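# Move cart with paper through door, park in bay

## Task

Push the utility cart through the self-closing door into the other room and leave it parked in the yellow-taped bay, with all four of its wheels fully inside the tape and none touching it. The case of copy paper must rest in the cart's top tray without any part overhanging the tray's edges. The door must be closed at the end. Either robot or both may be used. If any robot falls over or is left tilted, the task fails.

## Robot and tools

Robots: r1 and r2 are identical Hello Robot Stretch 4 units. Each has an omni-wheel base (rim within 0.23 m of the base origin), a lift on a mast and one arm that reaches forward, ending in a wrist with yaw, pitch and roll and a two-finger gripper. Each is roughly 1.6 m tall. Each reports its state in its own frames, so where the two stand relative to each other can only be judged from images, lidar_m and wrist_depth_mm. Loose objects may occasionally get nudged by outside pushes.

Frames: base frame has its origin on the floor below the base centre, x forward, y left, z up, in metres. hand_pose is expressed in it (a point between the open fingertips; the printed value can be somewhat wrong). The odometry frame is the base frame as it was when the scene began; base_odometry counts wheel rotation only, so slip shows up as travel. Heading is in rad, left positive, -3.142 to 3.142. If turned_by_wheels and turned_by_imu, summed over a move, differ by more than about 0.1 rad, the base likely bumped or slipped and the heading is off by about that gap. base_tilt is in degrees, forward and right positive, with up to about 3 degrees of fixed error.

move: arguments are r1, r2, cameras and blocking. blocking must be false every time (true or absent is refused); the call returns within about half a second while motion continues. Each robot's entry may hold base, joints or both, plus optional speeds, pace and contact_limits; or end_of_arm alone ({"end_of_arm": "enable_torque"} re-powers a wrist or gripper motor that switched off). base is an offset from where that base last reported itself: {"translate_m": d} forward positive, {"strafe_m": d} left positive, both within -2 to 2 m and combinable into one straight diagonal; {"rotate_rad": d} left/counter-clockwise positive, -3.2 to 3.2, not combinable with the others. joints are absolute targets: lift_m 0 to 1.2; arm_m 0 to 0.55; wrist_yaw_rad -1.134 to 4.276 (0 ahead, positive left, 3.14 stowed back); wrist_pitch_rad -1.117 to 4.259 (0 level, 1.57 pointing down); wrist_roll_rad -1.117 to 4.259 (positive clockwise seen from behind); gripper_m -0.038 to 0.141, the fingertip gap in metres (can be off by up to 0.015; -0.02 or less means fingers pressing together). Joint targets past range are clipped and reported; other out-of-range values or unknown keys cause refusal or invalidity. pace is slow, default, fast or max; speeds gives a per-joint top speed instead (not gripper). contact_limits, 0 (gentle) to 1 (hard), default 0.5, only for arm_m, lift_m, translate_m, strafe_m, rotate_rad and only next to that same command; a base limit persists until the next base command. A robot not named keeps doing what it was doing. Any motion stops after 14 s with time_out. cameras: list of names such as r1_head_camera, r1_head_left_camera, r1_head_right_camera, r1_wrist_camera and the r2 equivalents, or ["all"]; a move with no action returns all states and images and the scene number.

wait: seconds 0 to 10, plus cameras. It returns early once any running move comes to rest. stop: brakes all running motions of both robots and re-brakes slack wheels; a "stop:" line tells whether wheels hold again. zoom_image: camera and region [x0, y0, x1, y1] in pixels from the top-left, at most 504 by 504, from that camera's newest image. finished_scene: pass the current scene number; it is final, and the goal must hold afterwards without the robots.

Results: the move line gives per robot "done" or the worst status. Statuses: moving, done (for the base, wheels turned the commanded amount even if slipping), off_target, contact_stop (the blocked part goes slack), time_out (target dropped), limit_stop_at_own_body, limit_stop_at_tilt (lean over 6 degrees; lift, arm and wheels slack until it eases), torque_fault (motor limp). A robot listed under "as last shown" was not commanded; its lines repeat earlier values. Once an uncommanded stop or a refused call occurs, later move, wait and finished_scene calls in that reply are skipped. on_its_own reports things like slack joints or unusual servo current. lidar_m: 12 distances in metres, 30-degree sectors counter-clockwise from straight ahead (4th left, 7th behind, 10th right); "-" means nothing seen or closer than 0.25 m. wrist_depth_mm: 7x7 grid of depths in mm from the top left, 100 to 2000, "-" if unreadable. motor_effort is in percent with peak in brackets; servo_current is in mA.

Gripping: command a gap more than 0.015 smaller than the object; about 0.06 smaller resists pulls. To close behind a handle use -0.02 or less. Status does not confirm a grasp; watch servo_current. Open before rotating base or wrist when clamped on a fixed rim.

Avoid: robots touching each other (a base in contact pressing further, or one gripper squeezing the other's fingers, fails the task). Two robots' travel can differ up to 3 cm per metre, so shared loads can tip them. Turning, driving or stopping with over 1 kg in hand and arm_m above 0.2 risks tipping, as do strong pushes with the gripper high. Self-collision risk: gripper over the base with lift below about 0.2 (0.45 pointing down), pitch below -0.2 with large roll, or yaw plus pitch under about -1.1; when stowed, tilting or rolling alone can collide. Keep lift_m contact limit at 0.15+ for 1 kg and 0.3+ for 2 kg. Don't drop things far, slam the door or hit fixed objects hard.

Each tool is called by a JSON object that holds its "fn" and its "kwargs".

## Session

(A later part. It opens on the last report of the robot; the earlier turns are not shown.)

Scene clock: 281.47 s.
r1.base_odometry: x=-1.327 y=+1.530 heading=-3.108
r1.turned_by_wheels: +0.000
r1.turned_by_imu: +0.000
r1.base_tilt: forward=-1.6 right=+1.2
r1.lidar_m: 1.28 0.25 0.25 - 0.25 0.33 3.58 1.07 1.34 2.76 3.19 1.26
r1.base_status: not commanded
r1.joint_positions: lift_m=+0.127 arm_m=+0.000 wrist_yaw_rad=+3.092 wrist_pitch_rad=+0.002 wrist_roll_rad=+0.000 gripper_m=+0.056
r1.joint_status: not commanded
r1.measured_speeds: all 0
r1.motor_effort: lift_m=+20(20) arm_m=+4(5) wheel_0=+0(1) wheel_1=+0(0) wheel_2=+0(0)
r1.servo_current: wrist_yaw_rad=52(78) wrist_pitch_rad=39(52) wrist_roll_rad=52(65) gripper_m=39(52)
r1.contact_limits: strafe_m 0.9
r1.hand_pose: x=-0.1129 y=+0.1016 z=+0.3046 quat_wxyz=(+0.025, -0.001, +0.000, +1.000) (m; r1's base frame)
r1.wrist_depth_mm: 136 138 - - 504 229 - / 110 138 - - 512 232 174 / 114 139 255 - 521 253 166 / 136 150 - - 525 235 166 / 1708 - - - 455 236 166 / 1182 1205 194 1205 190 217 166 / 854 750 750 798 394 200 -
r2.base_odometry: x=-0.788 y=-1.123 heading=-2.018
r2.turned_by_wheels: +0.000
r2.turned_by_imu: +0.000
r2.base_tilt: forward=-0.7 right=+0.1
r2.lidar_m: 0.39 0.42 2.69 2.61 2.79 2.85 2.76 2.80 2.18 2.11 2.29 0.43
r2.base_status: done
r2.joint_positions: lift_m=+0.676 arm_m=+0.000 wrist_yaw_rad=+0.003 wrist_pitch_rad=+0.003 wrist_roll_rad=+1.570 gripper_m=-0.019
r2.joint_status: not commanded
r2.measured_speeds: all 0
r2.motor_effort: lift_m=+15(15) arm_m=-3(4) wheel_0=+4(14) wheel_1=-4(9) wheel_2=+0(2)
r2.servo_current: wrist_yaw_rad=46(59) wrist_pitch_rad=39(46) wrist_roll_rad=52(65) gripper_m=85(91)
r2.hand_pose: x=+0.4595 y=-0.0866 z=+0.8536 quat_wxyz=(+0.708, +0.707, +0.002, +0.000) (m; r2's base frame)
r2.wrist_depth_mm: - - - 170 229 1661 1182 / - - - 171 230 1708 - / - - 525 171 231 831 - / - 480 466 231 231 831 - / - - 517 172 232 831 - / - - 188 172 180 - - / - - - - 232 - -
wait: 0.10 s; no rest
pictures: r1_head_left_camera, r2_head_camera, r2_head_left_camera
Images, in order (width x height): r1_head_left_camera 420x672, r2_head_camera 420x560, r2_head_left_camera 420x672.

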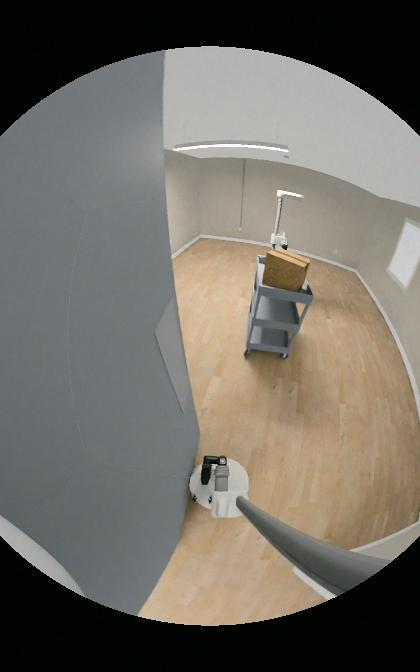

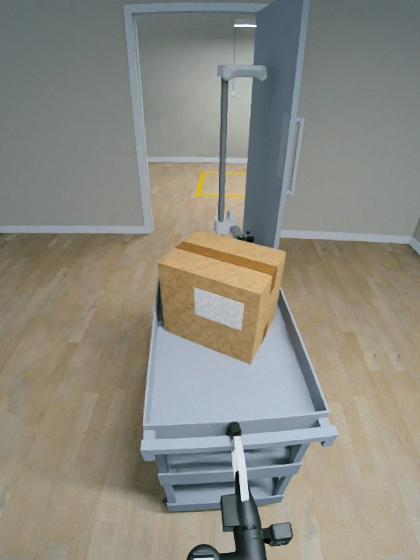

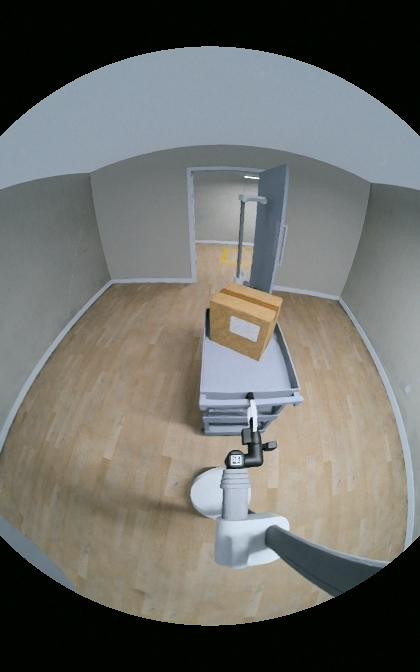

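{"fn": "move", "kwargs": {"blocking": false, "r2": {"base":{"strafe_m":-0.15,"translate_m":0.03},"pace":"slow"}}}

{"fn": "wait", "kwargs": {"seconds": 3}}

{"fn": "move", "kwargs": {"blocking": false, "r2": {"base":{"strafe_m":0.15,"translate_m":0.6},"contact_limits":{"translate_m":0.6},"pace":"slow"}}}

{"fn": "wait", "kwargs": {"seconds": 9, "cameras": ["r2_head_camera","r1_head_left_camera","r2_head_left_camera"]}}

Scene clock: 290.07 s.
move: r2 moving
r1: as last shown
r1.base_tilt: forward=-1.6 right=+1.3
r1.lidar_m: 1.24 0.25 0.25 - 0.25 0.33 3.59 1.06 1.34 2.75 3.19 1.26
r1.motor_effort: lift_m=+20(20) arm_m=+5(5) wheel_0=+0(1) wheel_1=+0(0) wheel_2=+0(0)
r1.servo_current: wrist_yaw_rad=33(52) wrist_pitch_rad=39(52) wrist_roll_rad=59(59) gripper_m=39(46)
r1.contact_limits: strafe_m 0.9
r1.wrist_depth_mm: 136 138 - - 508 228 - / 110 138 - - 517 232 174 / 114 139 254 - 521 252 165 / 136 150 - - 521 234 166 / 1708 - - - 452 235 166 / 1205 1205 193 1182 191 217 166 / 854 750 759 809 392 200 -
r2.base_odometry: x=-0.800 y=-1.119 heading=-2.018
r2.turned_by_wheels: +0.000
r2.turned_by_imu: +0.000
r2.base_tilt: forward=-0.7 right=+0.1
r2.lidar_m: 0.38 0.41 2.68 2.64 2.78 2.83 2.78 2.78 2.14 2.10 2.25 0.43
r2.base_status: translate_m moving; strafe_m moving
r2.joint_positions: lift_m=+0.676 arm_m=+0.000 wrist_yaw_rad=+0.003 wrist_pitch_rad=+0.003 wrist_roll_rad=+1.570 gripper_m=-0.019
r2.joint_status: not commanded
r2.measured_speeds: translate_m=+0.010 strafe_m=-0.052 rotate_rad=+0.000 lift_m=+0.000 arm_m=+0.000 wrist_yaw_rad=+0.000 wrist_pitch_rad=+0.000 wrist_roll_rad=+0.000
r2.motor_effort: lift_m=+15(15) arm_m=-3(4) wheel_0=+9(13) wheel_1=-8(9) wheel_2=-4(5)
r2.servo_current: wrist_yaw_rad=46(52) wrist_pitch_rad=46(46) wrist_roll_rad=46(52) gripper_m=85(91)
r2.hand_pose: x=+0.4595 y=-0.0866 z=+0.8536 quat_wxyz=(+0.708, +0.707, +0.002, +0.000) (m; r2's base frame)
r2.wrist_depth_mm: - - - 172 232 1708 1160 / - - - 172 232 1708 - / - - 539 172 232 831 - / - 484 466 232 232 831 - / - - 512 172 232 831 - / - - 187 172 181 - - / - - - - 232 - -
pictures: none

Scene clock: 292.33 s.
earlier move: r2 done
r1.base_odometry: x=-1.327 y=+1.530 heading=-3.108
r1.turned_by_wheels: +0.000
r1.turned_by_imu: +0.000
r1.base_tilt: forward=-1.6 right=+1.3
r1.lidar_m: 1.21 0.25 0.25 - 0.25 0.32 3.59 1.06 1.33 2.74 3.17 1.24
r1.base_status: not commanded
r1.joint_positions: lift_m=+0.127 arm_m=+0.000 wrist_yaw_rad=+3.092 wrist_pitch_rad=+0.002 wrist_roll_rad=+0.000 gripper_m=+0.056
r1.joint_status: not commanded
r1.measured_speeds: all 0
r1.motor_effort: lift_m=+20(20) arm_m=+4(5) wheel_0=+0(1) wheel_1=+0(0) wheel_2=+0(0)
r1.servo_current: wrist_yaw_rad=39(85) wrist_pitch_rad=46(52) wrist_roll_rad=46(65) gripper_m=33(52)
r1.contact_limits: strafe_m 0.9
r1.hand_pose: x=-0.1129 y=+0.1016 z=+0.3046 quat_wxyz=(+0.025, -0.001, +0.000, +1.000) (m; r1's base frame)
r1.wrist_depth_mm: 136 138 - - 504 229 - / 110 138 - - 508 231 173 / 114 139 254 - 517 253 165 / 136 150 - - 521 234 167 / 1708 - - - 452 236 166 / 1182 1205 194 1182 191 216 166 / 854 759 768 788 392 202 -
r2.base_odometry: x=-0.935 y=-1.085 heading=-2.019
r2.turned_by_wheels: +0.000
r2.turned_by_imu: +0.000
r2.base_tilt: forward=-0.7 right=+0.1
r2.lidar_m: 0.37 0.36 2.82 2.77 2.93 2.89 2.81 2.62 2.02 1.98 2.13 0.45
r2.base_status: done
r2.joint_positions: lift_m=+0.676 arm_m=+0.000 wrist_yaw_rad=+0.003 wrist_pitch_rad=+0.003 wrist_roll_rad=+1.570 gripper_m=-0.019
r2.joint_status: not commanded
r2.measured_speeds: all 0
r2.motor_effort: lift_m=+15(15) arm_m=-4(4) wheel_0=+4(13) wheel_1=-3(9) wheel_2=-5(9)
r2.servo_current: wrist_yaw_rad=59(59) wrist_pitch_rad=39(46) wrist_roll_rad=39(65) gripper_m=78(91)
r2.hand_pose: x=+0.4595 y=-0.0866 z=+0.8536 quat_wxyz=(+0.708, +0.707, +0.002, +0.000) (m; r2's base frame)
r2.wrist_depth_mm: - - - 201 266 1576 1160 / - - - 194 258 1661 525 / - - - 188 249 741 - / - - 512 183 241 820 - / - - 480 178 236 842 - / - - 188 172 181 - - / - - 544 - 223 - -
wait: 2.27 of 3 s (r2 has come to rest)
pictures: none

Scene clock: 292.83 s.
move: r2 moving
r1: as last shown
r1.lidar_m: 1.22 0.25 0.25 - 0.25 0.33 3.54 1.06 1.32 2.73 3.19 1.24
r1.motor_effort: lift_m=+20(20) arm_m=+5(5) wheel_0=+0(1) wheel_1=+0(0) wheel_2=+0(0)
r1.servo_current: wrist_yaw_rad=26(59) wrist_pitch_rad=39(52) wrist_roll_rad=39(59) gripper_m=39(46)
r1.contact_limits: strafe_m 0.9
r1.wrist_depth_mm: 136 138 - - 504 229 - / 110 138 - - 512 231 174 / 114 139 255 - 517 252 165 / 136 150 - - 525 235 166 / 1708 - - - 452 235 166 / 1160 1205 194 1182 190 217 166 / 842 750 759 820 392 200 -
r2.base_odometry: x=-0.938 y=-1.097 heading=-2.019
r2.turned_by_wheels: +0.000
r2.turned_by_imu: +0.000
r2.base_tilt: forward=-0.7 right=+0.0
r2.lidar_m: 0.35 0.36 2.81 2.78 2.95 2.88 2.83 2.61 2.02 1.98 2.12 0.43
r2.base_status: translate_m moving; strafe_m moving
r2.joint_positions: lift_m=+0.676 arm_m=+0.000 wrist_yaw_rad=-0.003 wrist_pitch_rad=+0.003 wrist_roll_rad=+1.570 gripper_m=-0.019
r2.joint_status: not commanded
r2.measured_speeds: translate_m=+0.050 strafe_m=+0.012 rotate_rad=+0.000 lift_m=+0.000 arm_m=+0.000 wrist_yaw_rad=-0.020 wrist_pitch_rad=+0.000 wrist_roll_rad=+0.000
r2.motor_effort: lift_m=+15(15) arm_m=-3(4) wheel_0=+7(7) wheel_1=+8(8) wheel_2=-13(15)
r2.servo_current: wrist_yaw_rad=39(59) wrist_pitch_rad=46(46) wrist_roll_rad=46(52) gripper_m=72(85)
r2.contact_limits: translate_m 0.6
r2.hand_pose: x=+0.4591 y=-0.0882 z=+0.8536 quat_wxyz=(+0.708, +0.707, +0.000, -0.002) (m; r2's base frame)
r2.wrist_depth_mm: - - - 206 274 1366 1098 / - - - 198 260 1708 504 / - - - 190 251 750 - / - - 539 183 243 842 - / - - 477 177 235 820 - / - - 189 170 179 - - / - - 535 - 220 - -
pictures: none

Scene clock: 299.77 s.
earlier move: r2 done
r1.base_odometry: x=-1.327 y=+1.530 heading=-3.108
r1.turned_by_wheels: +0.000
r1.turned_by_imu: +0.000
r1.base_tilt: forward=-1.5 right=+1.3
r1.lidar_m: 0.68 0.26 0.25 - 0.25 0.32 3.57 1.08 1.31 2.74 3.19 0.66
r1.base_status: not commanded
r1.joint_positions: lift_m=+0.127 arm_m=+0.000 wrist_yaw_rad=+3.092 wrist_pitch_rad=+0.002 wrist_roll_rad=+0.000 gripper_m=+0.056
r1.joint_status: not commanded
r1.measured_speeds: all 0
r1.motor_effort: lift_m=+20(20) arm_m=+5(5) wheel_0=+0(1) wheel_1=+0(0) wheel_2=+0(0)
r1.servo_current: wrist_yaw_rad=65(78) wrist_pitch_rad=39(52) wrist_roll_rad=52(65) gripper_m=39(52)
r1.contact_limits: strafe_m 0.9
r1.hand_pose: x=-0.1129 y=+0.1016 z=+0.3046 quat_wxyz=(+0.025, -0.001, +0.000, +1.000) (m; r1's base frame)
r1.wrist_depth_mm: 135 138 - - 500 229 - / 110 138 - - 512 232 174 / 114 139 253 - 517 254 165 / 136 150 - - 521 235 166 / 1708 - - - 452 235 166 / 1205 1205 193 1182 190 216 166 / 842 750 759 788 389 200 -
r2.base_odometry: x=-1.060 y=-1.690 heading=-2.019
r2.turned_by_wheels: +0.000
r2.turned_by_imu: -0.001
r2.base_tilt: forward=-0.7 right=+0.1
r2.lidar_m: 0.40 2.62 2.61 2.55 2.75 3.45 3.42 2.90 2.24 2.19 2.32 0.40
r2.base_status: done
r2.joint_positions: lift_m=+0.676 arm_m=+0.000 wrist_yaw_rad=-0.005 wrist_pitch_rad=+0.003 wrist_roll_rad=+1.570 gripper_m=-0.019
r2.joint_status: not commanded
r2.measured_speeds: all 0
r2.motor_effort: lift_m=+15(15) arm_m=+4(4) wheel_0=+1(7) wheel_1=+5(9) wheel_2=-7(16)
r2.servo_current: wrist_yaw_rad=52(65) wrist_pitch_rad=39(46) wrist_roll_rad=52(59) gripper_m=78(91)
r2.contact_limits: translate_m 0.6
r2.hand_pose: x=+0.4588 y=-0.0889 z=+0.8536 quat_wxyz=(+0.708, +0.707, -0.001, -0.003) (m; r2's base frame)
r2.wrist_depth_mm: - - - 143 197 668 - / - 488 480 148 205 768 - / - 452 445 153 211 - - / - - 508 160 220 831 - / - - 603 166 227 - - / - - 189 170 180 1756 - / - - - - - 1863 473
wait: 6.93 of 9 s (r2 has come to rest)
pictures: r1_head_left_camera, r2_head_camera, r2_head_left_camera
Images, in order (width x height): r1_head_left_camera 420x672, r2_head_camera 420x560, r2_head_left_camera 420x672.

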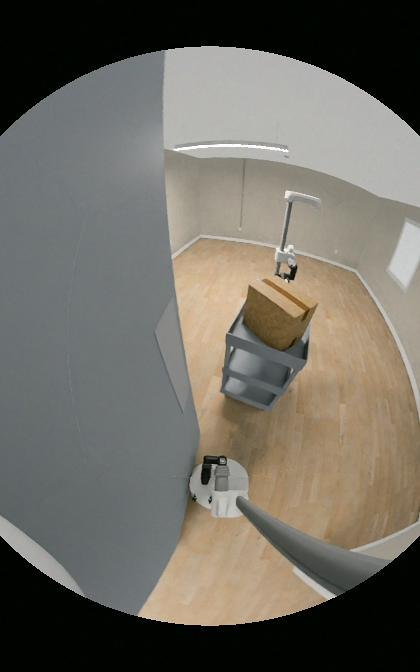

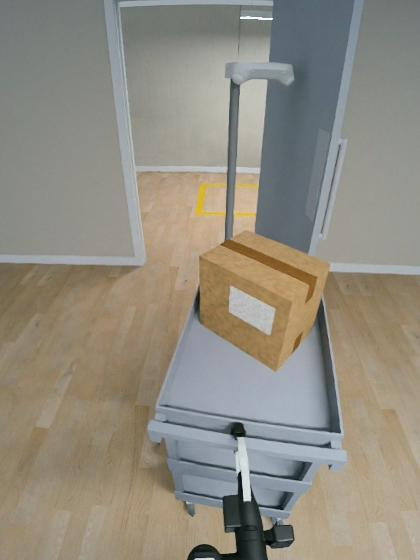

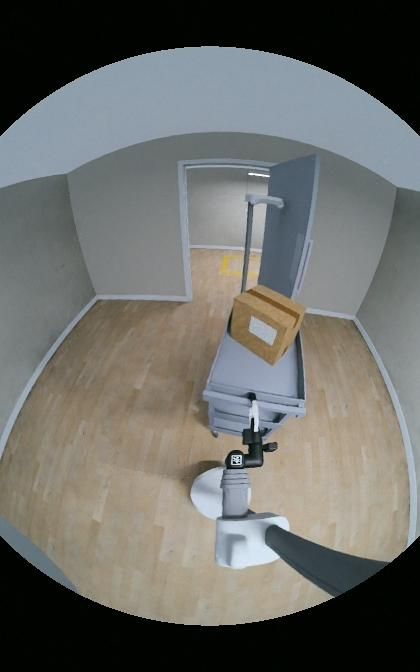

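{"fn": "move", "kwargs": {"blocking": false, "r2": {"base":{"strafe_m":0.7,"translate_m":-0.9},"contact_limits":{"translate_m":0.6},"pace":"slow"}}}

{"fn": "wait", "kwargs": {"seconds": 10}}

{"fn": "wait", "kwargs": {"seconds": 3, "cameras": ["r2_head_camera","r1_head_left_camera"]}}

Scene clock: 320.77 s.
move: r2 moving
r1: as last shown
r1.base_tilt: forward=-1.6 right=+1.3
r1.lidar_m: 0.70 0.25 0.25 - 0.25 0.33 3.58 1.06 1.32 2.75 3.20 0.68
r1.motor_effort: lift_m=+20(20) arm_m=+4(5) wheel_0=+1(1) wheel_1=+0(0) wheel_2=+0(0)
r1.servo_current: wrist_yaw_rad=52(52) wrist_pitch_rad=46(46) wrist_roll_rad=39(59) gripper_m=39(46)
r1.contact_limits: strafe_m 0.9
r1.wrist_depth_mm: 136 138 - - 508 230 - / 110 138 - - 512 232 174 / 114 139 255 - 521 254 165 / 136 150 - - 530 235 166 / 1661 - - - 452 235 166 / 1182 1182 194 1205 191 217 166 / 842 759 750 809 392 200 -
r2.base_odometry: x=-1.049 y=-1.684 heading=-2.018
r2.turned_by_wheels: +0.000
r2.turned_by_imu: +0.001
r2.base_tilt: forward=-0.6 right=+0.1
r2.lidar_m: 0.40 2.62 2.61 2.55 2.73 3.47 3.41 2.91 2.23 2.18 2.34 0.40
r2.base_status: translate_m moving; strafe_m moving
r2.joint_positions: lift_m=+0.676 arm_m=+0.000 wrist_yaw_rad=-0.005 wrist_pitch_rad=+0.003 wrist_roll_rad=+1.570 gripper_m=-0.019
r2.joint_status: not commanded
r2.measured_speeds: translate_m=-0.040 strafe_m=+0.031 rotate_rad=+0.001 lift_m=+0.000 arm_m=+0.000 wrist_yaw_rad=+0.000 wrist_pitch_rad=+0.000 wrist_roll_rad=+0.000
r2.motor_effort: lift_m=+15(15) arm_m=+4(4) wheel_0=-11(13) wheel_1=+5(6) wheel_2=+10(10)
r2.servo_current: wrist_yaw_rad=59(59) wrist_pitch_rad=39(46) wrist_roll_rad=39(59) gripper_m=78(85)
r2.contact_limits: translate_m 0.6
r2.hand_pose: x=+0.4588 y=-0.0889 z=+0.8536 quat_wxyz=(+0.708, +0.707, -0.001, -0.003) (m; r2's base frame)
r2.wrist_depth_mm: - - - 142 196 - - / - 462 473 148 204 759 - / - 452 445 152 211 - - / - - 512 160 219 842 - / - - 609 166 228 - - / - - 189 170 181 1708 517 / - - - - - 1808 466
pictures: none

Scene clock: 330.77 s.
earlier move: r2 moving
r1.base_odometry: x=-1.327 y=+1.530 heading=-3.108
r1.turned_by_wheels: +0.000
r1.turned_by_imu: -0.001
r1.base_tilt: forward=-1.6 right=+1.3
r1.lidar_m: 4.01 0.25 0.25 - 0.25 0.32 3.56 1.06 1.34 2.74 3.18 1.57
r1.base_status: not commanded
r1.joint_positions: lift_m=+0.127 arm_m=+0.000 wrist_yaw_rad=+3.092 wrist_pitch_rad=+0.002 wrist_roll_rad=+0.000 gripper_m=+0.056
r1.joint_status: not commanded
r1.measured_speeds: all 0
r1.motor_effort: lift_m=+20(20) arm_m=+4(5) wheel_0=+0(1) wheel_1=+0(0) wheel_2=+0(0)
r1.servo_current: wrist_yaw_rad=46(72) wrist_pitch_rad=39(52) wrist_roll_rad=46(72) gripper_m=39(52)
r1.contact_limits: strafe_m 0.9
r1.hand_pose: x=-0.1129 y=+0.1016 z=+0.3046 quat_wxyz=(+0.025, -0.001, +0.000, +1.000) (m; r1's base frame)
r1.wrist_depth_mm: 136 137 - - 500 230 - / 110 138 - - 512 232 174 / 114 139 254 - 517 254 165 / 136 150 - - 525 236 166 / 1661 - - - 452 234 166 / 1160 1205 193 1205 190 217 166 / 842 750 750 809 392 200 -
r2.base_odometry: x=-0.162 y=-1.242 heading=-2.018
r2.turned_by_wheels: +0.000
r2.turned_by_imu: +0.000
r2.base_tilt: forward=-0.6 right=+0.1
r2.lidar_m: 0.40 0.48 2.08 2.02 2.14 2.60 2.55 2.72 2.80 2.73 2.91 0.39
r2.base_status: translate_m moving; strafe_m moving
r2.joint_positions: lift_m=+0.676 arm_m=+0.000 wrist_yaw_rad=-0.001 wrist_pitch_rad=+0.003 wrist_roll_rad=+1.570 gripper_m=-0.019
r2.joint_status: not commanded
r2.measured_speeds: translate_m=-0.079 strafe_m=+0.062 rotate_rad=-0.006 lift_m=+0.000 arm_m=+0.000 wrist_yaw_rad=+0.000 wrist_pitch_rad=+0.000 wrist_roll_rad=+0.000
r2.motor_effort: lift_m=+15(15) arm_m=+4(4) wheel_0=-6(15) wheel_1=+6(7) wheel_2=+8(11)
r2.servo_current: wrist_yaw_rad=46(65) wrist_pitch_rad=46(52) wrist_roll_rad=46(59) gripper_m=78(85)
r2.contact_limits: translate_m 0.6
r2.hand_pose: x=+0.4592 y=-0.0876 z=+0.8536 quat_wxyz=(+0.708, +0.707, +0.001, -0.001) (m; r2's base frame)
r2.wrist_depth_mm: - - - 145 200 715 - / - - 492 151 206 768 - / - 452 442 155 213 - - / - - 500 160 220 831 - / - - 591 167 228 - - / - - 188 170 179 1708 - / - - - - - 1863 480
wait: 10.00 s; no rest
pictures: none

Scene clock: 332.87 s.
earlier move: r2 done
r1.base_odometry: x=-1.327 y=+1.530 heading=-3.108
r1.turned_by_wheels: +0.000
r1.turned_by_imu: +0.000
r1.base_tilt: forward=-1.6 right=+1.3
r1.lidar_m: 4.02 0.25 0.25 - 0.25 0.32 3.58 1.07 1.34 2.74 3.22 1.72
r1.base_status: not commanded
r1.joint_positions: lift_m=+0.127 arm_m=+0.000 wrist_yaw_rad=+3.092 wrist_pitch_rad=+0.002 wrist_roll_rad=+0.000 gripper_m=+0.056
r1.joint_status: not commanded
r1.measured_speeds: all 0
r1.motor_effort: lift_m=+20(20) arm_m=+4(5) wheel_0=+0(1) wheel_1=+0(0) wheel_2=+0(0)
r1.servo_current: wrist_yaw_rad=52(72) wrist_pitch_rad=46(52) wrist_roll_rad=52(72) gripper_m=46(52)
r1.contact_limits: strafe_m 0.9
r1.hand_pose: x=-0.1129 y=+0.1016 z=+0.3046 quat_wxyz=(+0.025, -0.001, +0.000, +1.000) (m; r1's base frame)
r1.wrist_depth_mm: 136 138 - - 504 229 - / 110 138 - - 508 231 173 / 114 138 255 - 521 251 165 / 136 150 - - 525 236 166 / 1708 - - - 452 234 166 / 1205 1205 194 1182 191 217 166 / 842 750 768 798 392 200 -
r2.base_odometry: x=-0.040 y=-1.182 heading=-2.018
r2.turned_by_wheels: +0.000
r2.turned_by_imu: +0.001
r2.base_tilt: forward=-0.7 right=+0.1
r2.lidar_m: 0.41 0.44 1.99 1.93 2.04 2.50 2.44 2.62 2.83 2.80 3.02 0.44
r2.base_status: done
r2.joint_positions: lift_m=+0.676 arm_m=+0.000 wrist_yaw_rad=-0.001 wrist_pitch_rad=+0.003 wrist_roll_rad=+1.570 gripper_m=-0.019
r2.joint_status: not commanded
r2.measured_speeds: all 0
r2.motor_effort: lift_m=+15(15) arm_m=+3(4) wheel_0=-3(15) wheel_1=+5(7) wheel_2=+7(11)
r2.servo_current: wrist_yaw_rad=39(65) wrist_pitch_rad=46(52) wrist_roll_rad=59(65) gripper_m=78(85)
r2.contact_limits: translate_m 0.6
r2.hand_pose: x=+0.4592 y=-0.0876 z=+0.8536 quat_wxyz=(+0.708, +0.707, +0.001, -0.001) (m; r2's base frame)
r2.wrist_depth_mm: - - - 149 204 1576 - / - - 521 207 210 750 - / - 459 445 157 216 - - / - - 496 163 221 831 - / - - 574 167 229 - - / - - 188 171 179 1756 - / - - - - - 1921 469
wait: 2.10 of 3 s (r2 has come to rest)
pictures: r1_head_left_camera, r2_head_camera
Images, in order (width x height): r1_head_left_camera 420x672, r2_head_camera 420x560.

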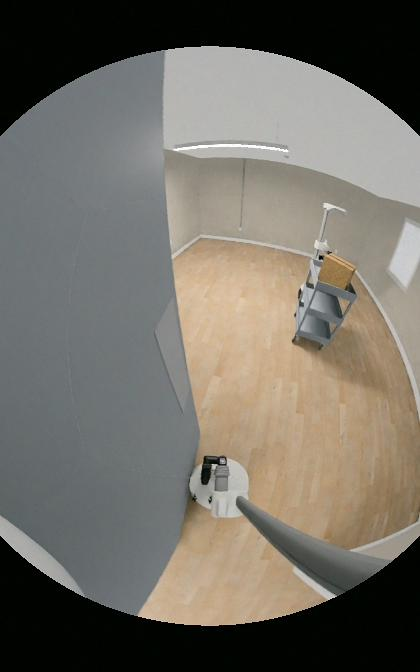

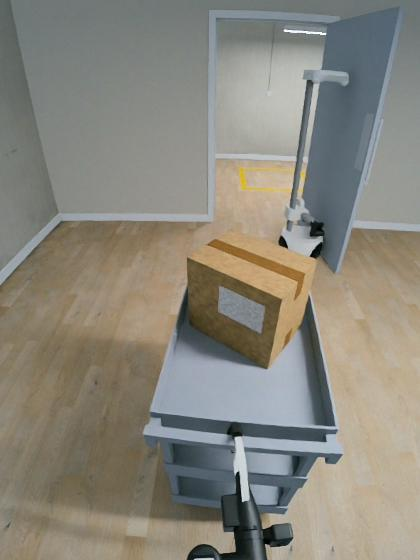

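{"fn": "move", "kwargs": {"blocking": false, "r1": {"base":{"translate_m":0.12},"contact_limits":{"translate_m":0.9},"pace":"slow"}, "r2": {"base":{"strafe_m":-0.22,"translate_m":0.5},"contact_limits":{"translate_m":0.6},"pace":"slow"}}}

{"fn": "wait", "kwargs": {"seconds": 2}}

{"fn": "wait", "kwargs": {"seconds": 6, "cameras": ["r2_head_camera","r1_head_left_camera"]}}

Scene clock: 348.93 s.
move: r1 moving; r2 moving
r1.base_odometry: x=-1.339 y=+1.530 heading=-3.108
r1.turned_by_wheels: +0.000
r1.turned_by_imu: +0.000
r1.base_tilt: forward=-1.6 right=+1.3
r1.lidar_m: 4.02 0.25 0.25 - 0.25 0.31 3.60 1.08 1.37 2.72 3.20 1.66
r1.base_status: translate_m moving
r1.joint_positions: lift_m=+0.127 arm_m=+0.000 wrist_yaw_rad=+3.092 wrist_pitch_rad=+0.002 wrist_roll_rad=+0.000 gripper_m=+0.056
r1.joint_status: not commanded
r1.measured_speeds: translate_m=+0.049 strafe_m=-0.001 rotate_rad=+0.000 lift_m=+0.000 arm_m=+0.000 wrist_yaw_rad=+0.000 wrist_pitch_rad=+0.000 wrist_roll_rad=+0.000
r1.motor_effort: lift_m=+20(20) arm_m=+4(5) wheel_0=+1(4) wheel_1=+11(11) wheel_2=-7(8)
r1.servo_current: wrist_yaw_rad=39(65) wrist_pitch_rad=39(46) wrist_roll_rad=39(59) gripper_m=39(46)
r1.contact_limits: translate_m 0.9
r1.hand_pose: x=-0.1129 y=+0.1016 z=+0.3046 quat_wxyz=(+0.025, -0.001, +0.000, +1.000) (m; r1's base frame)
r1.wrist_depth_mm: 136 138 - - 504 229 - / 110 138 - - 512 232 174 / 114 139 255 - 517 251 165 / 136 150 - - 525 234 166 / 1661 - - - 449 235 167 / 1205 1182 194 1182 191 216 166 / 854 759 759 798 392 200 -
r2.base_odometry: x=-0.050 y=-1.190 heading=-2.018
r2.turned_by_wheels: +0.000
r2.turned_by_imu: +0.001
r2.base_tilt: forward=-0.7 right=+0.1
r2.lidar_m: 0.42 0.46 1.96 1.92 2.06 2.51 2.45 2.63 2.85 2.79 3.00 0.41
r2.base_status: translate_m moving; strafe_m moving
r2.joint_positions: lift_m=+0.676 arm_m=+0.000 wrist_yaw_rad=-0.001 wrist_pitch_rad=+0.003 wrist_roll_rad=+1.570 gripper_m=-0.019
r2.joint_status: not commanded
r2.measured_speeds: translate_m=+0.050 strafe_m=-0.021 rotate_rad=+0.000 lift_m=+0.000 arm_m=+0.000 wrist_yaw_rad=+0.000 wrist_pitch_rad=+0.000 wrist_roll_rad=+0.000
r2.motor_effort: lift_m=+15(15) arm_m=+4(4) wheel_0=+4(13) wheel_1=+6(7) wheel_2=-11(11)
r2.servo_current: wrist_yaw_rad=46(52) wrist_pitch_rad=46(52) wrist_roll_rad=39(46) gripper_m=78(85)
r2.contact_limits: translate_m 0.6
r2.hand_pose: x=+0.4592 y=-0.0876 z=+0.8536 quat_wxyz=(+0.708, +0.707, +0.001, -0.001) (m; r2's base frame)
r2.wrist_depth_mm: - - - 150 203 1464 - / - - 521 207 209 759 - / - 455 449 157 216 - - / - - 496 162 221 820 - / - - 574 167 229 - - / - - 188 170 180 1808 - / - - - - - 1708 469
pictures: none

Scene clock: 350.93 s.
earlier move: r1 done; r2 moving
r1.base_odometry: x=-1.447 y=+1.526 heading=-3.108
r1.turned_by_wheels: +0.000
r1.turned_by_imu: +0.000
r1.base_tilt: forward=-1.6 right=+1.3
r1.lidar_m: 3.97 0.25 0.25 - 0.25 0.33 3.68 1.17 1.57 2.78 1.50 1.41
r1.base_status: done
r1.joint_positions: lift_m=+0.127 arm_m=+0.000 wrist_yaw_rad=+3.092 wrist_pitch_rad=+0.002 wrist_roll_rad=+0.000 gripper_m=+0.056
r1.joint_status: not commanded
r1.measured_speeds: all 0
r1.motor_effort: lift_m=+20(20) arm_m=+4(5) wheel_0=+0(5) wheel_1=+8(12) wheel_2=-3(9)
r1.servo_current: wrist_yaw_rad=59(72) wrist_pitch_rad=39(52) wrist_roll_rad=46(65) gripper_m=39(52)
r1.contact_limits: translate_m 0.9
r1.hand_pose: x=-0.1129 y=+0.1016 z=+0.3046 quat_wxyz=(+0.025, -0.001, +0.000, +1.000) (m; r1's base frame)
r1.wrist_depth_mm: 136 138 - - 466 223 - / 110 138 - - 415 225 - / 114 138 254 - 418 226 163 / 136 150 - - 421 228 163 / 1118 - - - 427 229 164 / 1078 1205 193 1205 188 229 164 / 842 768 759 809 375 196 -
r2.base_odometry: x=-0.195 y=-1.314 heading=-2.017
r2.turned_by_wheels: +0.000
r2.turned_by_imu: +0.001
r2.base_tilt: forward=-0.7 right=+0.0
r2.lidar_m: 0.43 0.47 2.05 2.00 2.12 2.71 2.62 2.81 2.79 2.73 2.93 0.40
r2.base_status: translate_m moving; strafe_m moving
r2.joint_positions: lift_m=+0.676 arm_m=+0.000 wrist_yaw_rad=+0.001 wrist_pitch_rad=+0.003 wrist_roll_rad=+1.570 gripper_m=-0.019
r2.joint_status: not commanded
r2.measured_speeds: translate_m=+0.092 strafe_m=-0.041 rotate_rad=-0.004 lift_m=+0.000 arm_m=+0.000 wrist_yaw_rad=+0.002 wrist_pitch_rad=+0.000 wrist_roll_rad=+0.000
r2.motor_effort: lift_m=+15(15) arm_m=+4(4) wheel_0=+12(14) wheel_1=+5(8) wheel_2=-9(15)
r2.servo_current: wrist_yaw_rad=46(59) wrist_pitch_rad=46(52) wrist_roll_rad=46(59) gripper_m=78(85)
r2.contact_limits: translate_m 0.6
r2.hand_pose: x=+0.4594 y=-0.0872 z=+0.8536 quat_wxyz=(+0.708, +0.707, +0.001, -0.001) (m; r2's base frame)
r2.wrist_depth_mm: - - 525 135 188 - - / - 469 445 141 196 750 - / - 455 445 146 205 - - / - - 521 154 215 - - / - - 634 163 226 - - / - - 188 170 180 1708 496 / - - - - - 1708 462
wait: 2.00 s; no rest
pictures: none

Scene clock: 355.10 s.
earlier move: r2 done
r1.base_odometry: x=-1.447 y=+1.526 heading=-3.108
r1.turned_by_wheels: +0.000
r1.turned_by_imu: +0.000
r1.base_tilt: forward=-1.6 right=+1.3
r1.lidar_m: 3.95 0.26 0.25 - 0.25 0.29 3.69 1.15 1.55 2.77 1.12 1.06
r1.base_status: done
r1.joint_positions: lift_m=+0.127 arm_m=+0.000 wrist_yaw_rad=+3.092 wrist_pitch_rad=+0.002 wrist_roll_rad=+0.000 gripper_m=+0.056
r1.joint_status: not commanded
r1.measured_speeds: all 0
r1.motor_effort: lift_m=+20(20) arm_m=+4(5) wheel_0=+0(5) wheel_1=+8(12) wheel_2=-3(9)
r1.servo_current: wrist_yaw_rad=46(72) wrist_pitch_rad=46(52) wrist_roll_rad=26(72) gripper_m=39(52)
r1.contact_limits: translate_m 0.9
r1.hand_pose: x=-0.1129 y=+0.1016 z=+0.3046 quat_wxyz=(+0.025, -0.001, +0.000, +1.000) (m; r1's base frame)
r1.wrist_depth_mm: 136 138 - - 469 224 - / 110 138 - - 415 225 - / 114 139 255 - 421 228 163 / 136 150 - - 418 228 163 / 1098 - - - 424 229 163 / 1078 1182 193 1205 188 229 164 / 854 759 759 798 370 196 -
r2.base_odometry: x=-0.454 y=-1.537 heading=-2.018
r2.turned_by_wheels: +0.000
r2.turned_by_imu: +0.002
r2.base_tilt: forward=-0.7 right=+0.1
r2.lidar_m: 0.41 0.45 2.13 2.11 2.26 3.01 2.96 3.16 2.66 2.62 2.81 0.41
r2.base_status: done
r2.joint_positions: lift_m=+0.676 arm_m=+0.000 wrist_yaw_rad=+0.001 wrist_pitch_rad=+0.003 wrist_roll_rad=+1.570 gripper_m=-0.019
r2.joint_status: not commanded
r2.measured_speeds: all 0
r2.motor_effort: lift_m=+15(15) arm_m=+4(4) wheel_0=+6(14) wheel_1=+4(8) wheel_2=-5(15)
r2.servo_current: wrist_yaw_rad=39(59) wrist_pitch_rad=39(52) wrist_roll_rad=59(65) gripper_m=78(85)
r2.contact_limits: translate_m 0.6
r2.hand_pose: x=+0.4594 y=-0.0870 z=+0.8536 quat_wxyz=(+0.708, +0.707, +0.001, +0.000) (m; r2's base frame)
r2.wrist_depth_mm: - - - 154 209 1537 - / - - 574 212 214 - - / - 492 445 161 220 809 - / - - 480 164 224 809 - / - - 554 168 229 854 - / - - 188 171 180 - - / - - - - - 1756 492
wait: 4.17 of 6 s (r2 has come to rest)
pictures: r1_head_left_camera, r2_head_camera
Images, in order (width x height): r1_head_left_camera 420x672, r2_head_camera 420x560.

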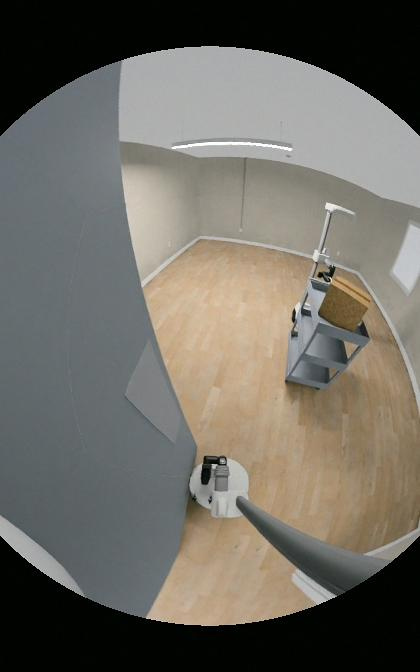

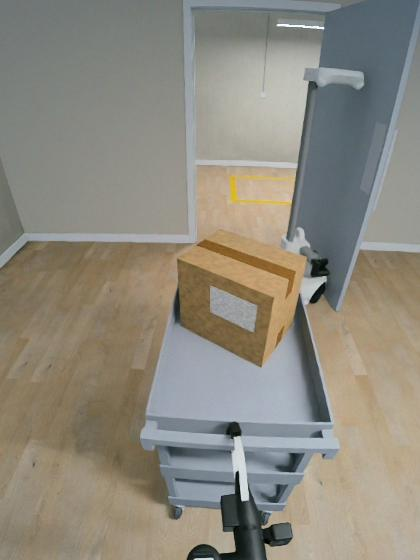

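{"fn": "move", "kwargs": {"blocking": false, "r2": {"base":{"strafe_m":-0.15,"translate_m":0.5},"contact_limits":{"translate_m":0.5},"pace":"slow"}}}

{"fn": "wait", "kwargs": {"seconds": 8, "cameras": ["r2_head_camera","r1_head_left_camera","r1_head_right_camera"]}}

Scene clock: 360.83 s.
move: r2 moving
r1: as last shown
r1.lidar_m: 3.96 0.27 0.25 - 0.25 0.32 3.69 1.18 1.54 2.77 1.14 1.05
r1.motor_effort: lift_m=+20(20) arm_m=+5(5) wheel_0=-1(1) wheel_1=+8(9) wheel_2=-3(3)
r1.servo_current: wrist_yaw_rad=52(59) wrist_pitch_rad=46(46) wrist_roll_rad=52(59) gripper_m=39(46)
r1.contact_limits: translate_m 0.9
r1.wrist_depth_mm: 136 138 - - 469 222 - / 110 138 - - 418 226 - / 114 139 254 - 415 229 163 / 136 150 - - 421 229 164 / 1098 - - - 424 229 164 / 1060 1182 193 1182 188 229 164 / 842 759 759 798 370 196 -
r2.base_odometry: x=-0.463 y=-1.547 heading=-2.017
r2.turned_by_wheels: +0.000
r2.turned_by_imu: +0.001
r2.base_tilt: forward=-0.7 right=+0.0
r2.lidar_m: 0.39 0.42 2.13 2.13 2.25 3.04 2.95 3.18 2.66 2.62 2.83 0.42
r2.base_status: translate_m moving; strafe_m moving
r2.joint_positions: lift_m=+0.676 arm_m=+0.000 wrist_yaw_rad=+0.001 wrist_pitch_rad=+0.003 wrist_roll_rad=+1.570 gripper_m=-0.019
r2.joint_status: not commanded
r2.measured_speeds: translate_m=+0.049 strafe_m=-0.015 rotate_rad=-0.002 lift_m=+0.000 arm_m=+0.000 wrist_yaw_rad=+0.000 wrist_pitch_rad=+0.000 wrist_roll_rad=+0.000
r2.motor_effort: lift_m=+15(15) arm_m=+4(4) wheel_0=+9(14) wheel_1=+3(5) wheel_2=-9(10)
r2.servo_current: wrist_yaw_rad=46(59) wrist_pitch_rad=39(46) wrist_roll_rad=46(59) gripper_m=85(85)
r2.contact_limits: translate_m 0.5
r2.hand_pose: x=+0.4594 y=-0.0870 z=+0.8536 quat_wxyz=(+0.708, +0.707, +0.001, +0.000) (m; r2's base frame)
r2.wrist_depth_mm: - - - 155 210 1537 - / - - 549 213 215 750 - / - 496 452 161 220 809 - / - - 484 165 224 831 - / - - 549 169 229 831 - / - - 188 170 181 - - / - - - - - 1756 492
pictures: none

Scene clock: 366.80 s.
earlier move: r2 done
r1.base_odometry: x=-1.447 y=+1.526 heading=-3.108
r1.turned_by_wheels: +0.000
r1.turned_by_imu: +0.000
r1.base_tilt: forward=-1.6 right=+1.3
r1.lidar_m: 3.95 0.26 0.25 - 0.25 0.32 3.70 1.14 1.55 2.75 0.58 0.66
r1.base_status: not commanded
r1.joint_positions: lift_m=+0.127 arm_m=+0.000 wrist_yaw_rad=+3.092 wrist_pitch_rad=+0.002 wrist_roll_rad=+0.000 gripper_m=+0.056
r1.joint_status: not commanded
r1.measured_speeds: all 0
r1.motor_effort: lift_m=+20(20) arm_m=+4(5) wheel_0=+0(1) wheel_1=+8(9) wheel_2=-3(4)
r1.servo_current: wrist_yaw_rad=39(72) wrist_pitch_rad=33(52) wrist_roll_rad=46(72) gripper_m=46(52)
r1.contact_limits: translate_m 0.9
r1.hand_pose: x=-0.1129 y=+0.1016 z=+0.3046 quat_wxyz=(+0.025, -0.001, +0.000, +1.000) (m; r1's base frame)
r1.wrist_depth_mm: 136 138 - - 466 223 - / 110 138 - - 418 226 - / 114 139 255 - 415 228 163 / 136 150 - - 424 228 164 / 1118 - - - 424 229 164 / 1078 1205 193 1182 188 229 164 / 842 750 750 798 370 196 -
r2.base_odometry: x=-0.806 y=-1.923 heading=-2.018
r2.turned_by_wheels: +0.000
r2.turned_by_imu: +0.000
r2.base_tilt: forward=-0.7 right=+0.1
r2.lidar_m: 0.36 0.41 2.28 2.21 2.39 3.50 3.48 3.30 2.56 2.53 2.72 0.42
r2.base_status: done
r2.joint_positions: lift_m=+0.676 arm_m=+0.000 wrist_yaw_rad=+0.000 wrist_pitch_rad=+0.003 wrist_roll_rad=+1.570 gripper_m=-0.019
r2.joint_status: not commanded
r2.measured_speeds: all 0
r2.motor_effort: lift_m=+15(15) arm_m=+4(4) wheel_0=+3(14) wheel_1=+3(7) wheel_2=-8(12)
r2.servo_current: wrist_yaw_rad=65(65) wrist_pitch_rad=39(46) wrist_roll_rad=26(59) gripper_m=85(85)
r2.contact_limits: translate_m 0.5
r2.hand_pose: x=+0.4593 y=-0.0875 z=+0.8536 quat_wxyz=(+0.708, +0.707, +0.001, -0.001) (m; r2's base frame)
r2.wrist_depth_mm: - - - 180 240 1160 1098 / - - - 178 239 1281 - / - - 603 177 236 820 - / - 496 469 234 235 854 - / - - 500 173 233 - - / - - 188 172 180 - - / - - 591 - 229 - -
wait: 5.97 of 8 s (r2 has come to rest)
pictures: r1_head_left_camera, r1_head_right_camera, r2_head_camera
Images, in order (width x height): r1_head_left_camera 420x672, r1_head_right_camera 420x672, r2_head_camera 420x560.

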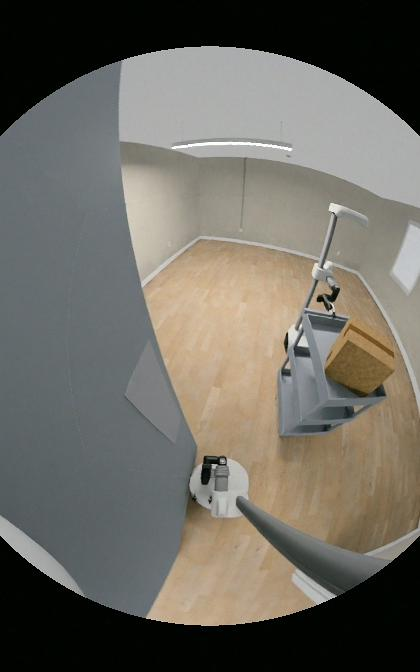

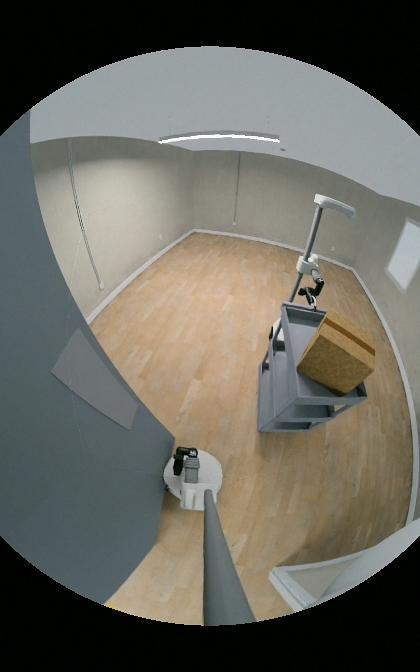

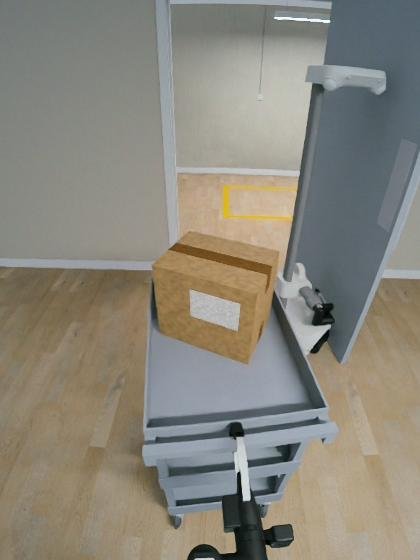

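{"fn": "move", "kwargs": {"blocking": false, "r2": {"base":{"strafe_m":-0.05,"translate_m":0.4},"contact_limits":{"translate_m":0.4},"pace":"slow"}}}

{"fn": "wait", "kwargs": {"seconds": 7, "cameras": ["r2_head_camera","r1_head_left_camera","r1_head_right_camera","r2_head_left_camera"]}}

Scene clock: 376.87 s.
move: r2 moving
r1: as last shown
r1.base_tilt: forward=-1.6 right=+1.2
r1.lidar_m: 3.97 0.27 0.25 - 0.25 0.31 3.67 1.17 1.57 2.75 0.57 0.66
r1.motor_effort: lift_m=+20(20) arm_m=+5(5) wheel_0=-1(1) wheel_1=+8(9) wheel_2=-3(3)
r1.servo_current: wrist_yaw_rad=39(59) wrist_pitch_rad=39(46) wrist_roll_rad=39(59) gripper_m=39(46)
r1.contact_limits: translate_m 0.9
r1.wrist_depth_mm: 136 138 - - 466 224 - / 110 138 - - 415 226 - / 114 139 253 - 418 228 163 / 136 150 - - 418 229 163 / 1138 - - - 424 228 163 / 1078 1229 194 1182 188 228 164 / 842 750 759 809 373 196 -
r2.base_odometry: x=-0.812 y=-1.934 heading=-2.018
r2.turned_by_wheels: +0.000
r2.turned_by_imu: +0.000
r2.base_tilt: forward=-0.6 right=+0.1
r2.lidar_m: 0.36 0.42 2.26 2.23 2.40 3.52 3.53 3.32 2.59 2.52 2.71 0.44
r2.base_status: translate_m moving; strafe_m moving
r2.joint_positions: lift_m=+0.676 arm_m=+0.000 wrist_yaw_rad=-0.001 wrist_pitch_rad=+0.003 wrist_roll_rad=+1.570 gripper_m=-0.019
r2.joint_status: not commanded
r2.measured_speeds: translate_m=+0.048 strafe_m=-0.006 rotate_rad=-0.001 lift_m=+0.000 arm_m=+0.000 wrist_yaw_rad=-0.003 wrist_pitch_rad=+0.000 wrist_roll_rad=+0.000
r2.motor_effort: lift_m=+15(15) arm_m=+4(4) wheel_0=+4(11) wheel_1=+6(7) wheel_2=-14(14)
r2.servo_current: wrist_yaw_rad=46(52) wrist_pitch_rad=46(46) wrist_roll_rad=52(52) gripper_m=85(85)
r2.contact_limits: translate_m 0.4
r2.hand_pose: x=+0.4592 y=-0.0876 z=+0.8536 quat_wxyz=(+0.708, +0.707, +0.001, -0.001) (m; r2's base frame)
r2.wrist_depth_mm: - - - 181 242 1138 1078 / - - - 179 239 1281 - / - - 615 177 237 820 - / - 492 469 234 235 831 - / - - 496 174 233 842 - / - - 189 172 180 - - / - - 591 - 229 - -
pictures: none

Scene clock: 381.67 s.
earlier move: r2 done
r1.base_odometry: x=-1.447 y=+1.526 heading=-3.108
r1.turned_by_wheels: +0.000
r1.turned_by_imu: +0.000
r1.base_tilt: forward=-1.6 right=+1.3
r1.lidar_m: 3.97 0.25 0.25 - 0.25 0.31 3.70 1.15 1.56 0.33 0.36 0.56
r1.base_status: not commanded
r1.joint_positions: lift_m=+0.127 arm_m=+0.000 wrist_yaw_rad=+3.092 wrist_pitch_rad=+0.002 wrist_roll_rad=+0.000 gripper_m=+0.056
r1.joint_status: not commanded
r1.measured_speeds: all 0
r1.motor_effort: lift_m=+20(20) arm_m=+4(5) wheel_0=+0(1) wheel_1=+9(9) wheel_2=-3(4)
r1.servo_current: wrist_yaw_rad=52(72) wrist_pitch_rad=46(52) wrist_roll_rad=46(78) gripper_m=46(52)
r1.contact_limits: translate_m 0.9
r1.hand_pose: x=-0.1129 y=+0.1016 z=+0.3046 quat_wxyz=(+0.025, -0.001, +0.000, +1.000) (m; r1's base frame)
r1.wrist_depth_mm: 135 138 - - 469 224 - / 110 138 - - 415 225 - / 114 139 254 - 418 227 163 / 136 150 - - 424 229 163 / 1118 - - - 424 229 164 / 1060 1182 194 1182 188 229 164 / 842 759 750 798 375 197 -
r2.base_odometry: x=-1.023 y=-2.262 heading=-2.018
r2.turned_by_wheels: +0.000
r2.turned_by_imu: +0.000
r2.base_tilt: forward=-0.7 right=+0.1
r2.lidar_m: 0.39 0.39 2.27 2.24 2.42 3.53 3.94 3.28 2.58 2.50 1.23 0.44
r2.base_status: done
r2.joint_positions: lift_m=+0.676 arm_m=+0.000 wrist_yaw_rad=-0.001 wrist_pitch_rad=+0.003 wrist_roll_rad=+1.570 gripper_m=-0.019
r2.joint_status: not commanded
r2.measured_speeds: all 0
r2.motor_effort: lift_m=+15(15) arm_m=+4(4) wheel_0=+5(11) wheel_1=+4(7) wheel_2=-7(14)
r2.servo_current: wrist_yaw_rad=52(59) wrist_pitch_rad=39(52) wrist_roll_rad=52(65) gripper_m=78(85)
r2.contact_limits: translate_m 0.4
r2.hand_pose: x=+0.4592 y=-0.0878 z=+0.8536 quat_wxyz=(+0.708, +0.707, +0.001, -0.001) (m; r2's base frame)
r2.wrist_depth_mm: - - - 185 246 931 931 / 991 - - 182 243 1576 508 / - - 647 179 239 820 - / 1661 - 473 236 236 842 - / 1756 508 488 175 233 820 - / - 517 189 172 179 - - / - - 580 - 228 - -
wait: 4.80 of 7 s (r2 has come to rest)
pictures: r1_head_left_camera, r1_head_right_camera, r2_head_camera, r2_head_left_camera
Images, in order (width x height): r1_head_left_camera 420x672, r1_head_right_camera 420x672, r2_head_camera 420x560, r2_head_left_camera 420x672.

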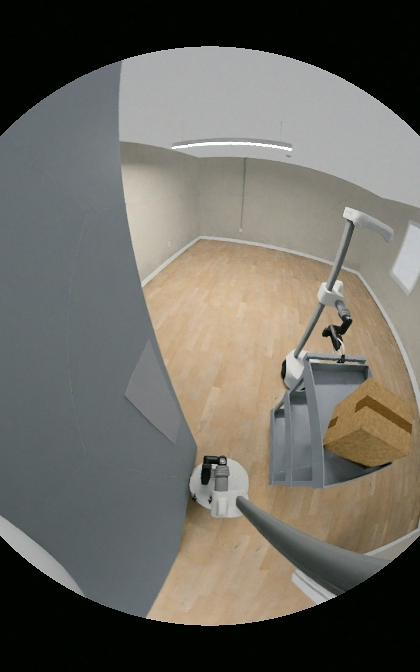

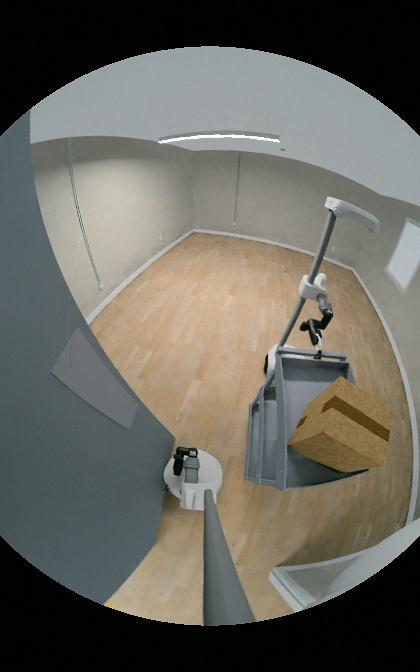

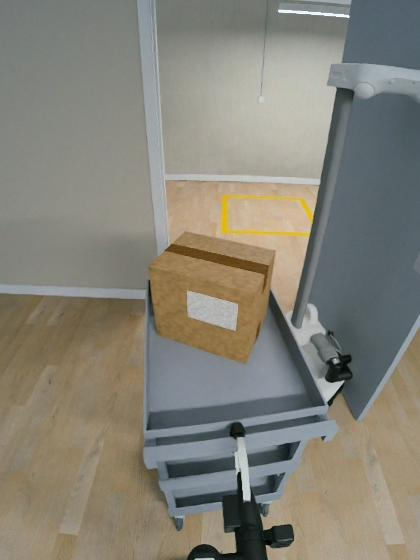

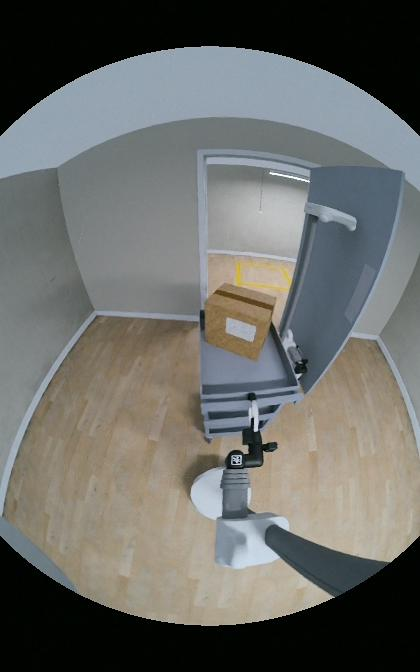

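{"fn": "move", "kwargs": {"blocking": false, "r2": {"base":{"translate_m":0.4,"strafe_m":-0.01},"contact_limits":{"translate_m":0.4},"pace":"slow"}}}

{"fn": "wait", "kwargs": {"seconds": 7, "cameras": ["r2_head_camera","r1_head_left_camera","r1_head_right_camera","r2_head_left_camera"]}}

Scene clock: 390.80 s.
move: r2 moving
r1: as last shown
r1.lidar_m: 3.96 0.25 0.25 - 0.25 0.29 3.68 1.15 1.57 0.32 0.35 0.52
r1.motor_effort: lift_m=+20(20) arm_m=+4(5) wheel_0=-1(1) wheel_1=+8(9) wheel_2=-3(3)
r1.servo_current: wrist_yaw_rad=46(59) wrist_pitch_rad=52(52) wrist_roll_rad=52(52) gripper_m=39(46)
r1.contact_limits: translate_m 0.9
r1.wrist_depth_mm: 136 138 - - 469 224 - / 110 138 - - 421 225 - / 114 139 256 - 418 228 163 / 136 150 - - 421 228 163 / 1138 - - - 421 229 163 / 1078 1205 194 1182 187 229 164 / 854 759 759 798 373 196 -
r2.base_odometry: x=-1.029 y=-2.273 heading=-2.018
r2.turned_by_wheels: +0.000
r2.turned_by_imu: +0.000
r2.base_tilt: forward=-0.7 right=+0.1
r2.lidar_m: 0.37 0.40 2.28 2.23 2.38 3.53 3.95 3.28 2.56 2.49 1.19 0.44
r2.base_status: translate_m moving; strafe_m moving
r2.joint_positions: lift_m=+0.676 arm_m=+0.000 wrist_yaw_rad=-0.001 wrist_pitch_rad=+0.003 wrist_roll_rad=+1.570 gripper_m=-0.019
r2.joint_status: not commanded
r2.measured_speeds: translate_m=+0.050 strafe_m=-0.001 rotate_rad=+0.001 lift_m=+0.000 arm_m=+0.000 wrist_yaw_rad=-0.002 wrist_pitch_rad=+0.000 wrist_roll_rad=+0.000
r2.motor_effort: lift_m=+15(15) arm_m=+4(4) wheel_0=+4(9) wheel_1=+6(7) wheel_2=-14(14)
r2.servo_current: wrist_yaw_rad=39(52) wrist_pitch_rad=46(46) wrist_roll_rad=39(59) gripper_m=78(78)
r2.contact_limits: translate_m 0.4
r2.hand_pose: x=+0.4592 y=-0.0878 z=+0.8536 quat_wxyz=(+0.708, +0.707, +0.000, -0.001) (m; r2's base frame)
r2.wrist_depth_mm: - - - 185 246 931 904 / 976 - - 181 243 1618 - / - - 654 179 239 820 - / 1661 - 469 235 236 842 - / 1756 - 496 174 233 831 - / - 521 189 171 180 - - / - - 580 - 227 - -
pictures: none

Scene clock: 395.57 s.
earlier move: r2 done
r1.base_odometry: x=-1.447 y=+1.526 heading=-3.108
r1.turned_by_wheels: +0.000
r1.turned_by_imu: +0.000
r1.base_tilt: forward=-1.6 right=+1.3
r1.lidar_m: 3.97 0.26 0.25 - 0.25 0.32 3.69 0.39 0.27 0.26 0.29 0.75
r1.base_status: not commanded
r1.joint_positions: lift_m=+0.127 arm_m=+0.000 wrist_yaw_rad=+3.092 wrist_pitch_rad=+0.002 wrist_roll_rad=+0.000 gripper_m=+0.056
r1.joint_status: not commanded
r1.measured_speeds: all 0
r1.motor_effort: lift_m=+20(20) arm_m=+4(5) wheel_0=+0(1) wheel_1=+8(9) wheel_2=-3(3)
r1.servo_current: wrist_yaw_rad=52(72) wrist_pitch_rad=46(52) wrist_roll_rad=46(72) gripper_m=39(52)
r1.contact_limits: translate_m 0.9
r1.hand_pose: x=-0.1129 y=+0.1016 z=+0.3046 quat_wxyz=(+0.025, -0.001, +0.000, +1.000) (m; r1's base frame)
r1.wrist_depth_mm: 136 138 - - 466 224 - / 110 138 - - 415 226 - / 114 139 255 - 415 226 163 / 136 150 - - 421 228 164 / 1138 - - - 424 229 164 / 1078 1182 193 1182 187 229 164 / 788 750 750 809 373 196 -
r2.base_odometry: x=-1.205 y=-2.618 heading=-2.018
r2.turned_by_wheels: +0.000
r2.turned_by_imu: -0.001
r2.base_tilt: forward=-0.7 right=+0.1
r2.lidar_m: 0.38 0.40 2.27 2.21 2.39 3.49 - 3.28 2.57 2.51 0.78 0.44
r2.base_status: done
r2.joint_positions: lift_m=+0.676 arm_m=+0.000 wrist_yaw_rad=-0.002 wrist_pitch_rad=+0.003 wrist_roll_rad=+1.570 gripper_m=-0.019
r2.joint_status: not commanded
r2.measured_speeds: all 0
r2.motor_effort: lift_m=+15(15) arm_m=+4(4) wheel_0=+3(9) wheel_1=+4(7) wheel_2=-9(14)
r2.servo_current: wrist_yaw_rad=33(59) wrist_pitch_rad=39(52) wrist_roll_rad=46(65) gripper_m=78(85)
r2.contact_limits: translate_m 0.4
r2.hand_pose: x=+0.4591 y=-0.0879 z=+0.8536 quat_wxyz=(+0.708, +0.707, +0.000, -0.002) (m; r2's base frame)
r2.wrist_depth_mm: - - - 179 240 1661 1182 / - - - 177 236 1708 - / - - 597 176 236 820 - / - 484 469 233 233 831 - / - - 504 173 231 831 - / - 530 189 172 179 - - / - - - - 229 - -
wait: 4.77 of 7 s (r2 has come to rest)
pictures: r1_head_left_camera, r1_head_right_camera, r2_head_camera, r2_head_left_camera
Images, in order (width x height): r1_head_left_camera 420x672, r1_head_right_camera 420x672, r2_head_camera 420x560, r2_head_left_camera 420x672.

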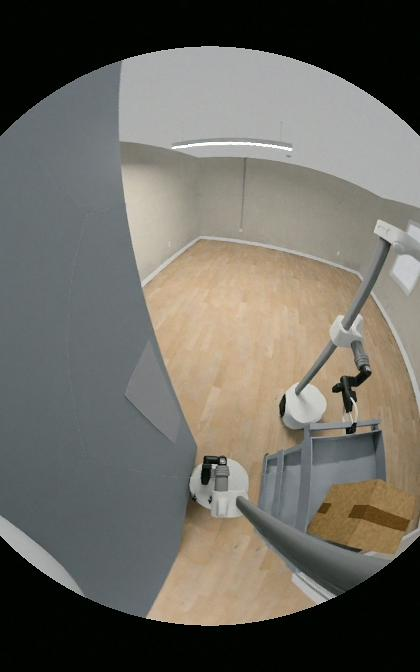

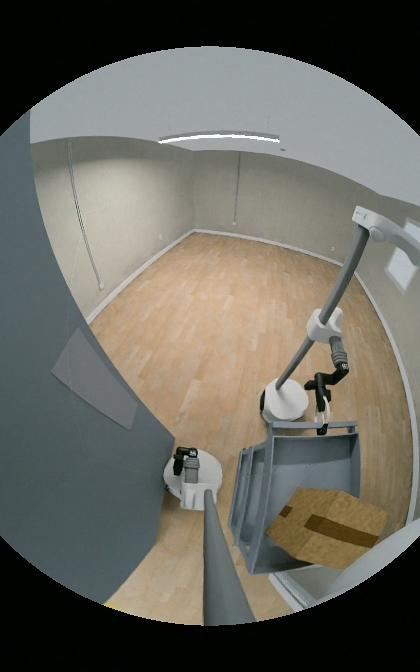

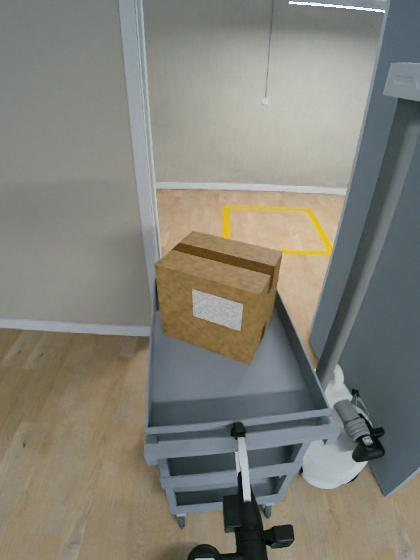

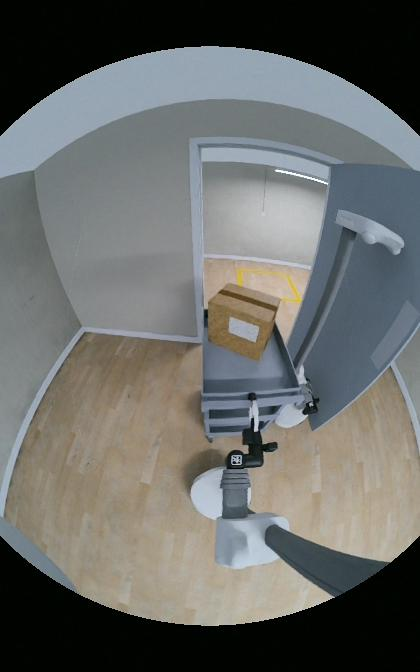

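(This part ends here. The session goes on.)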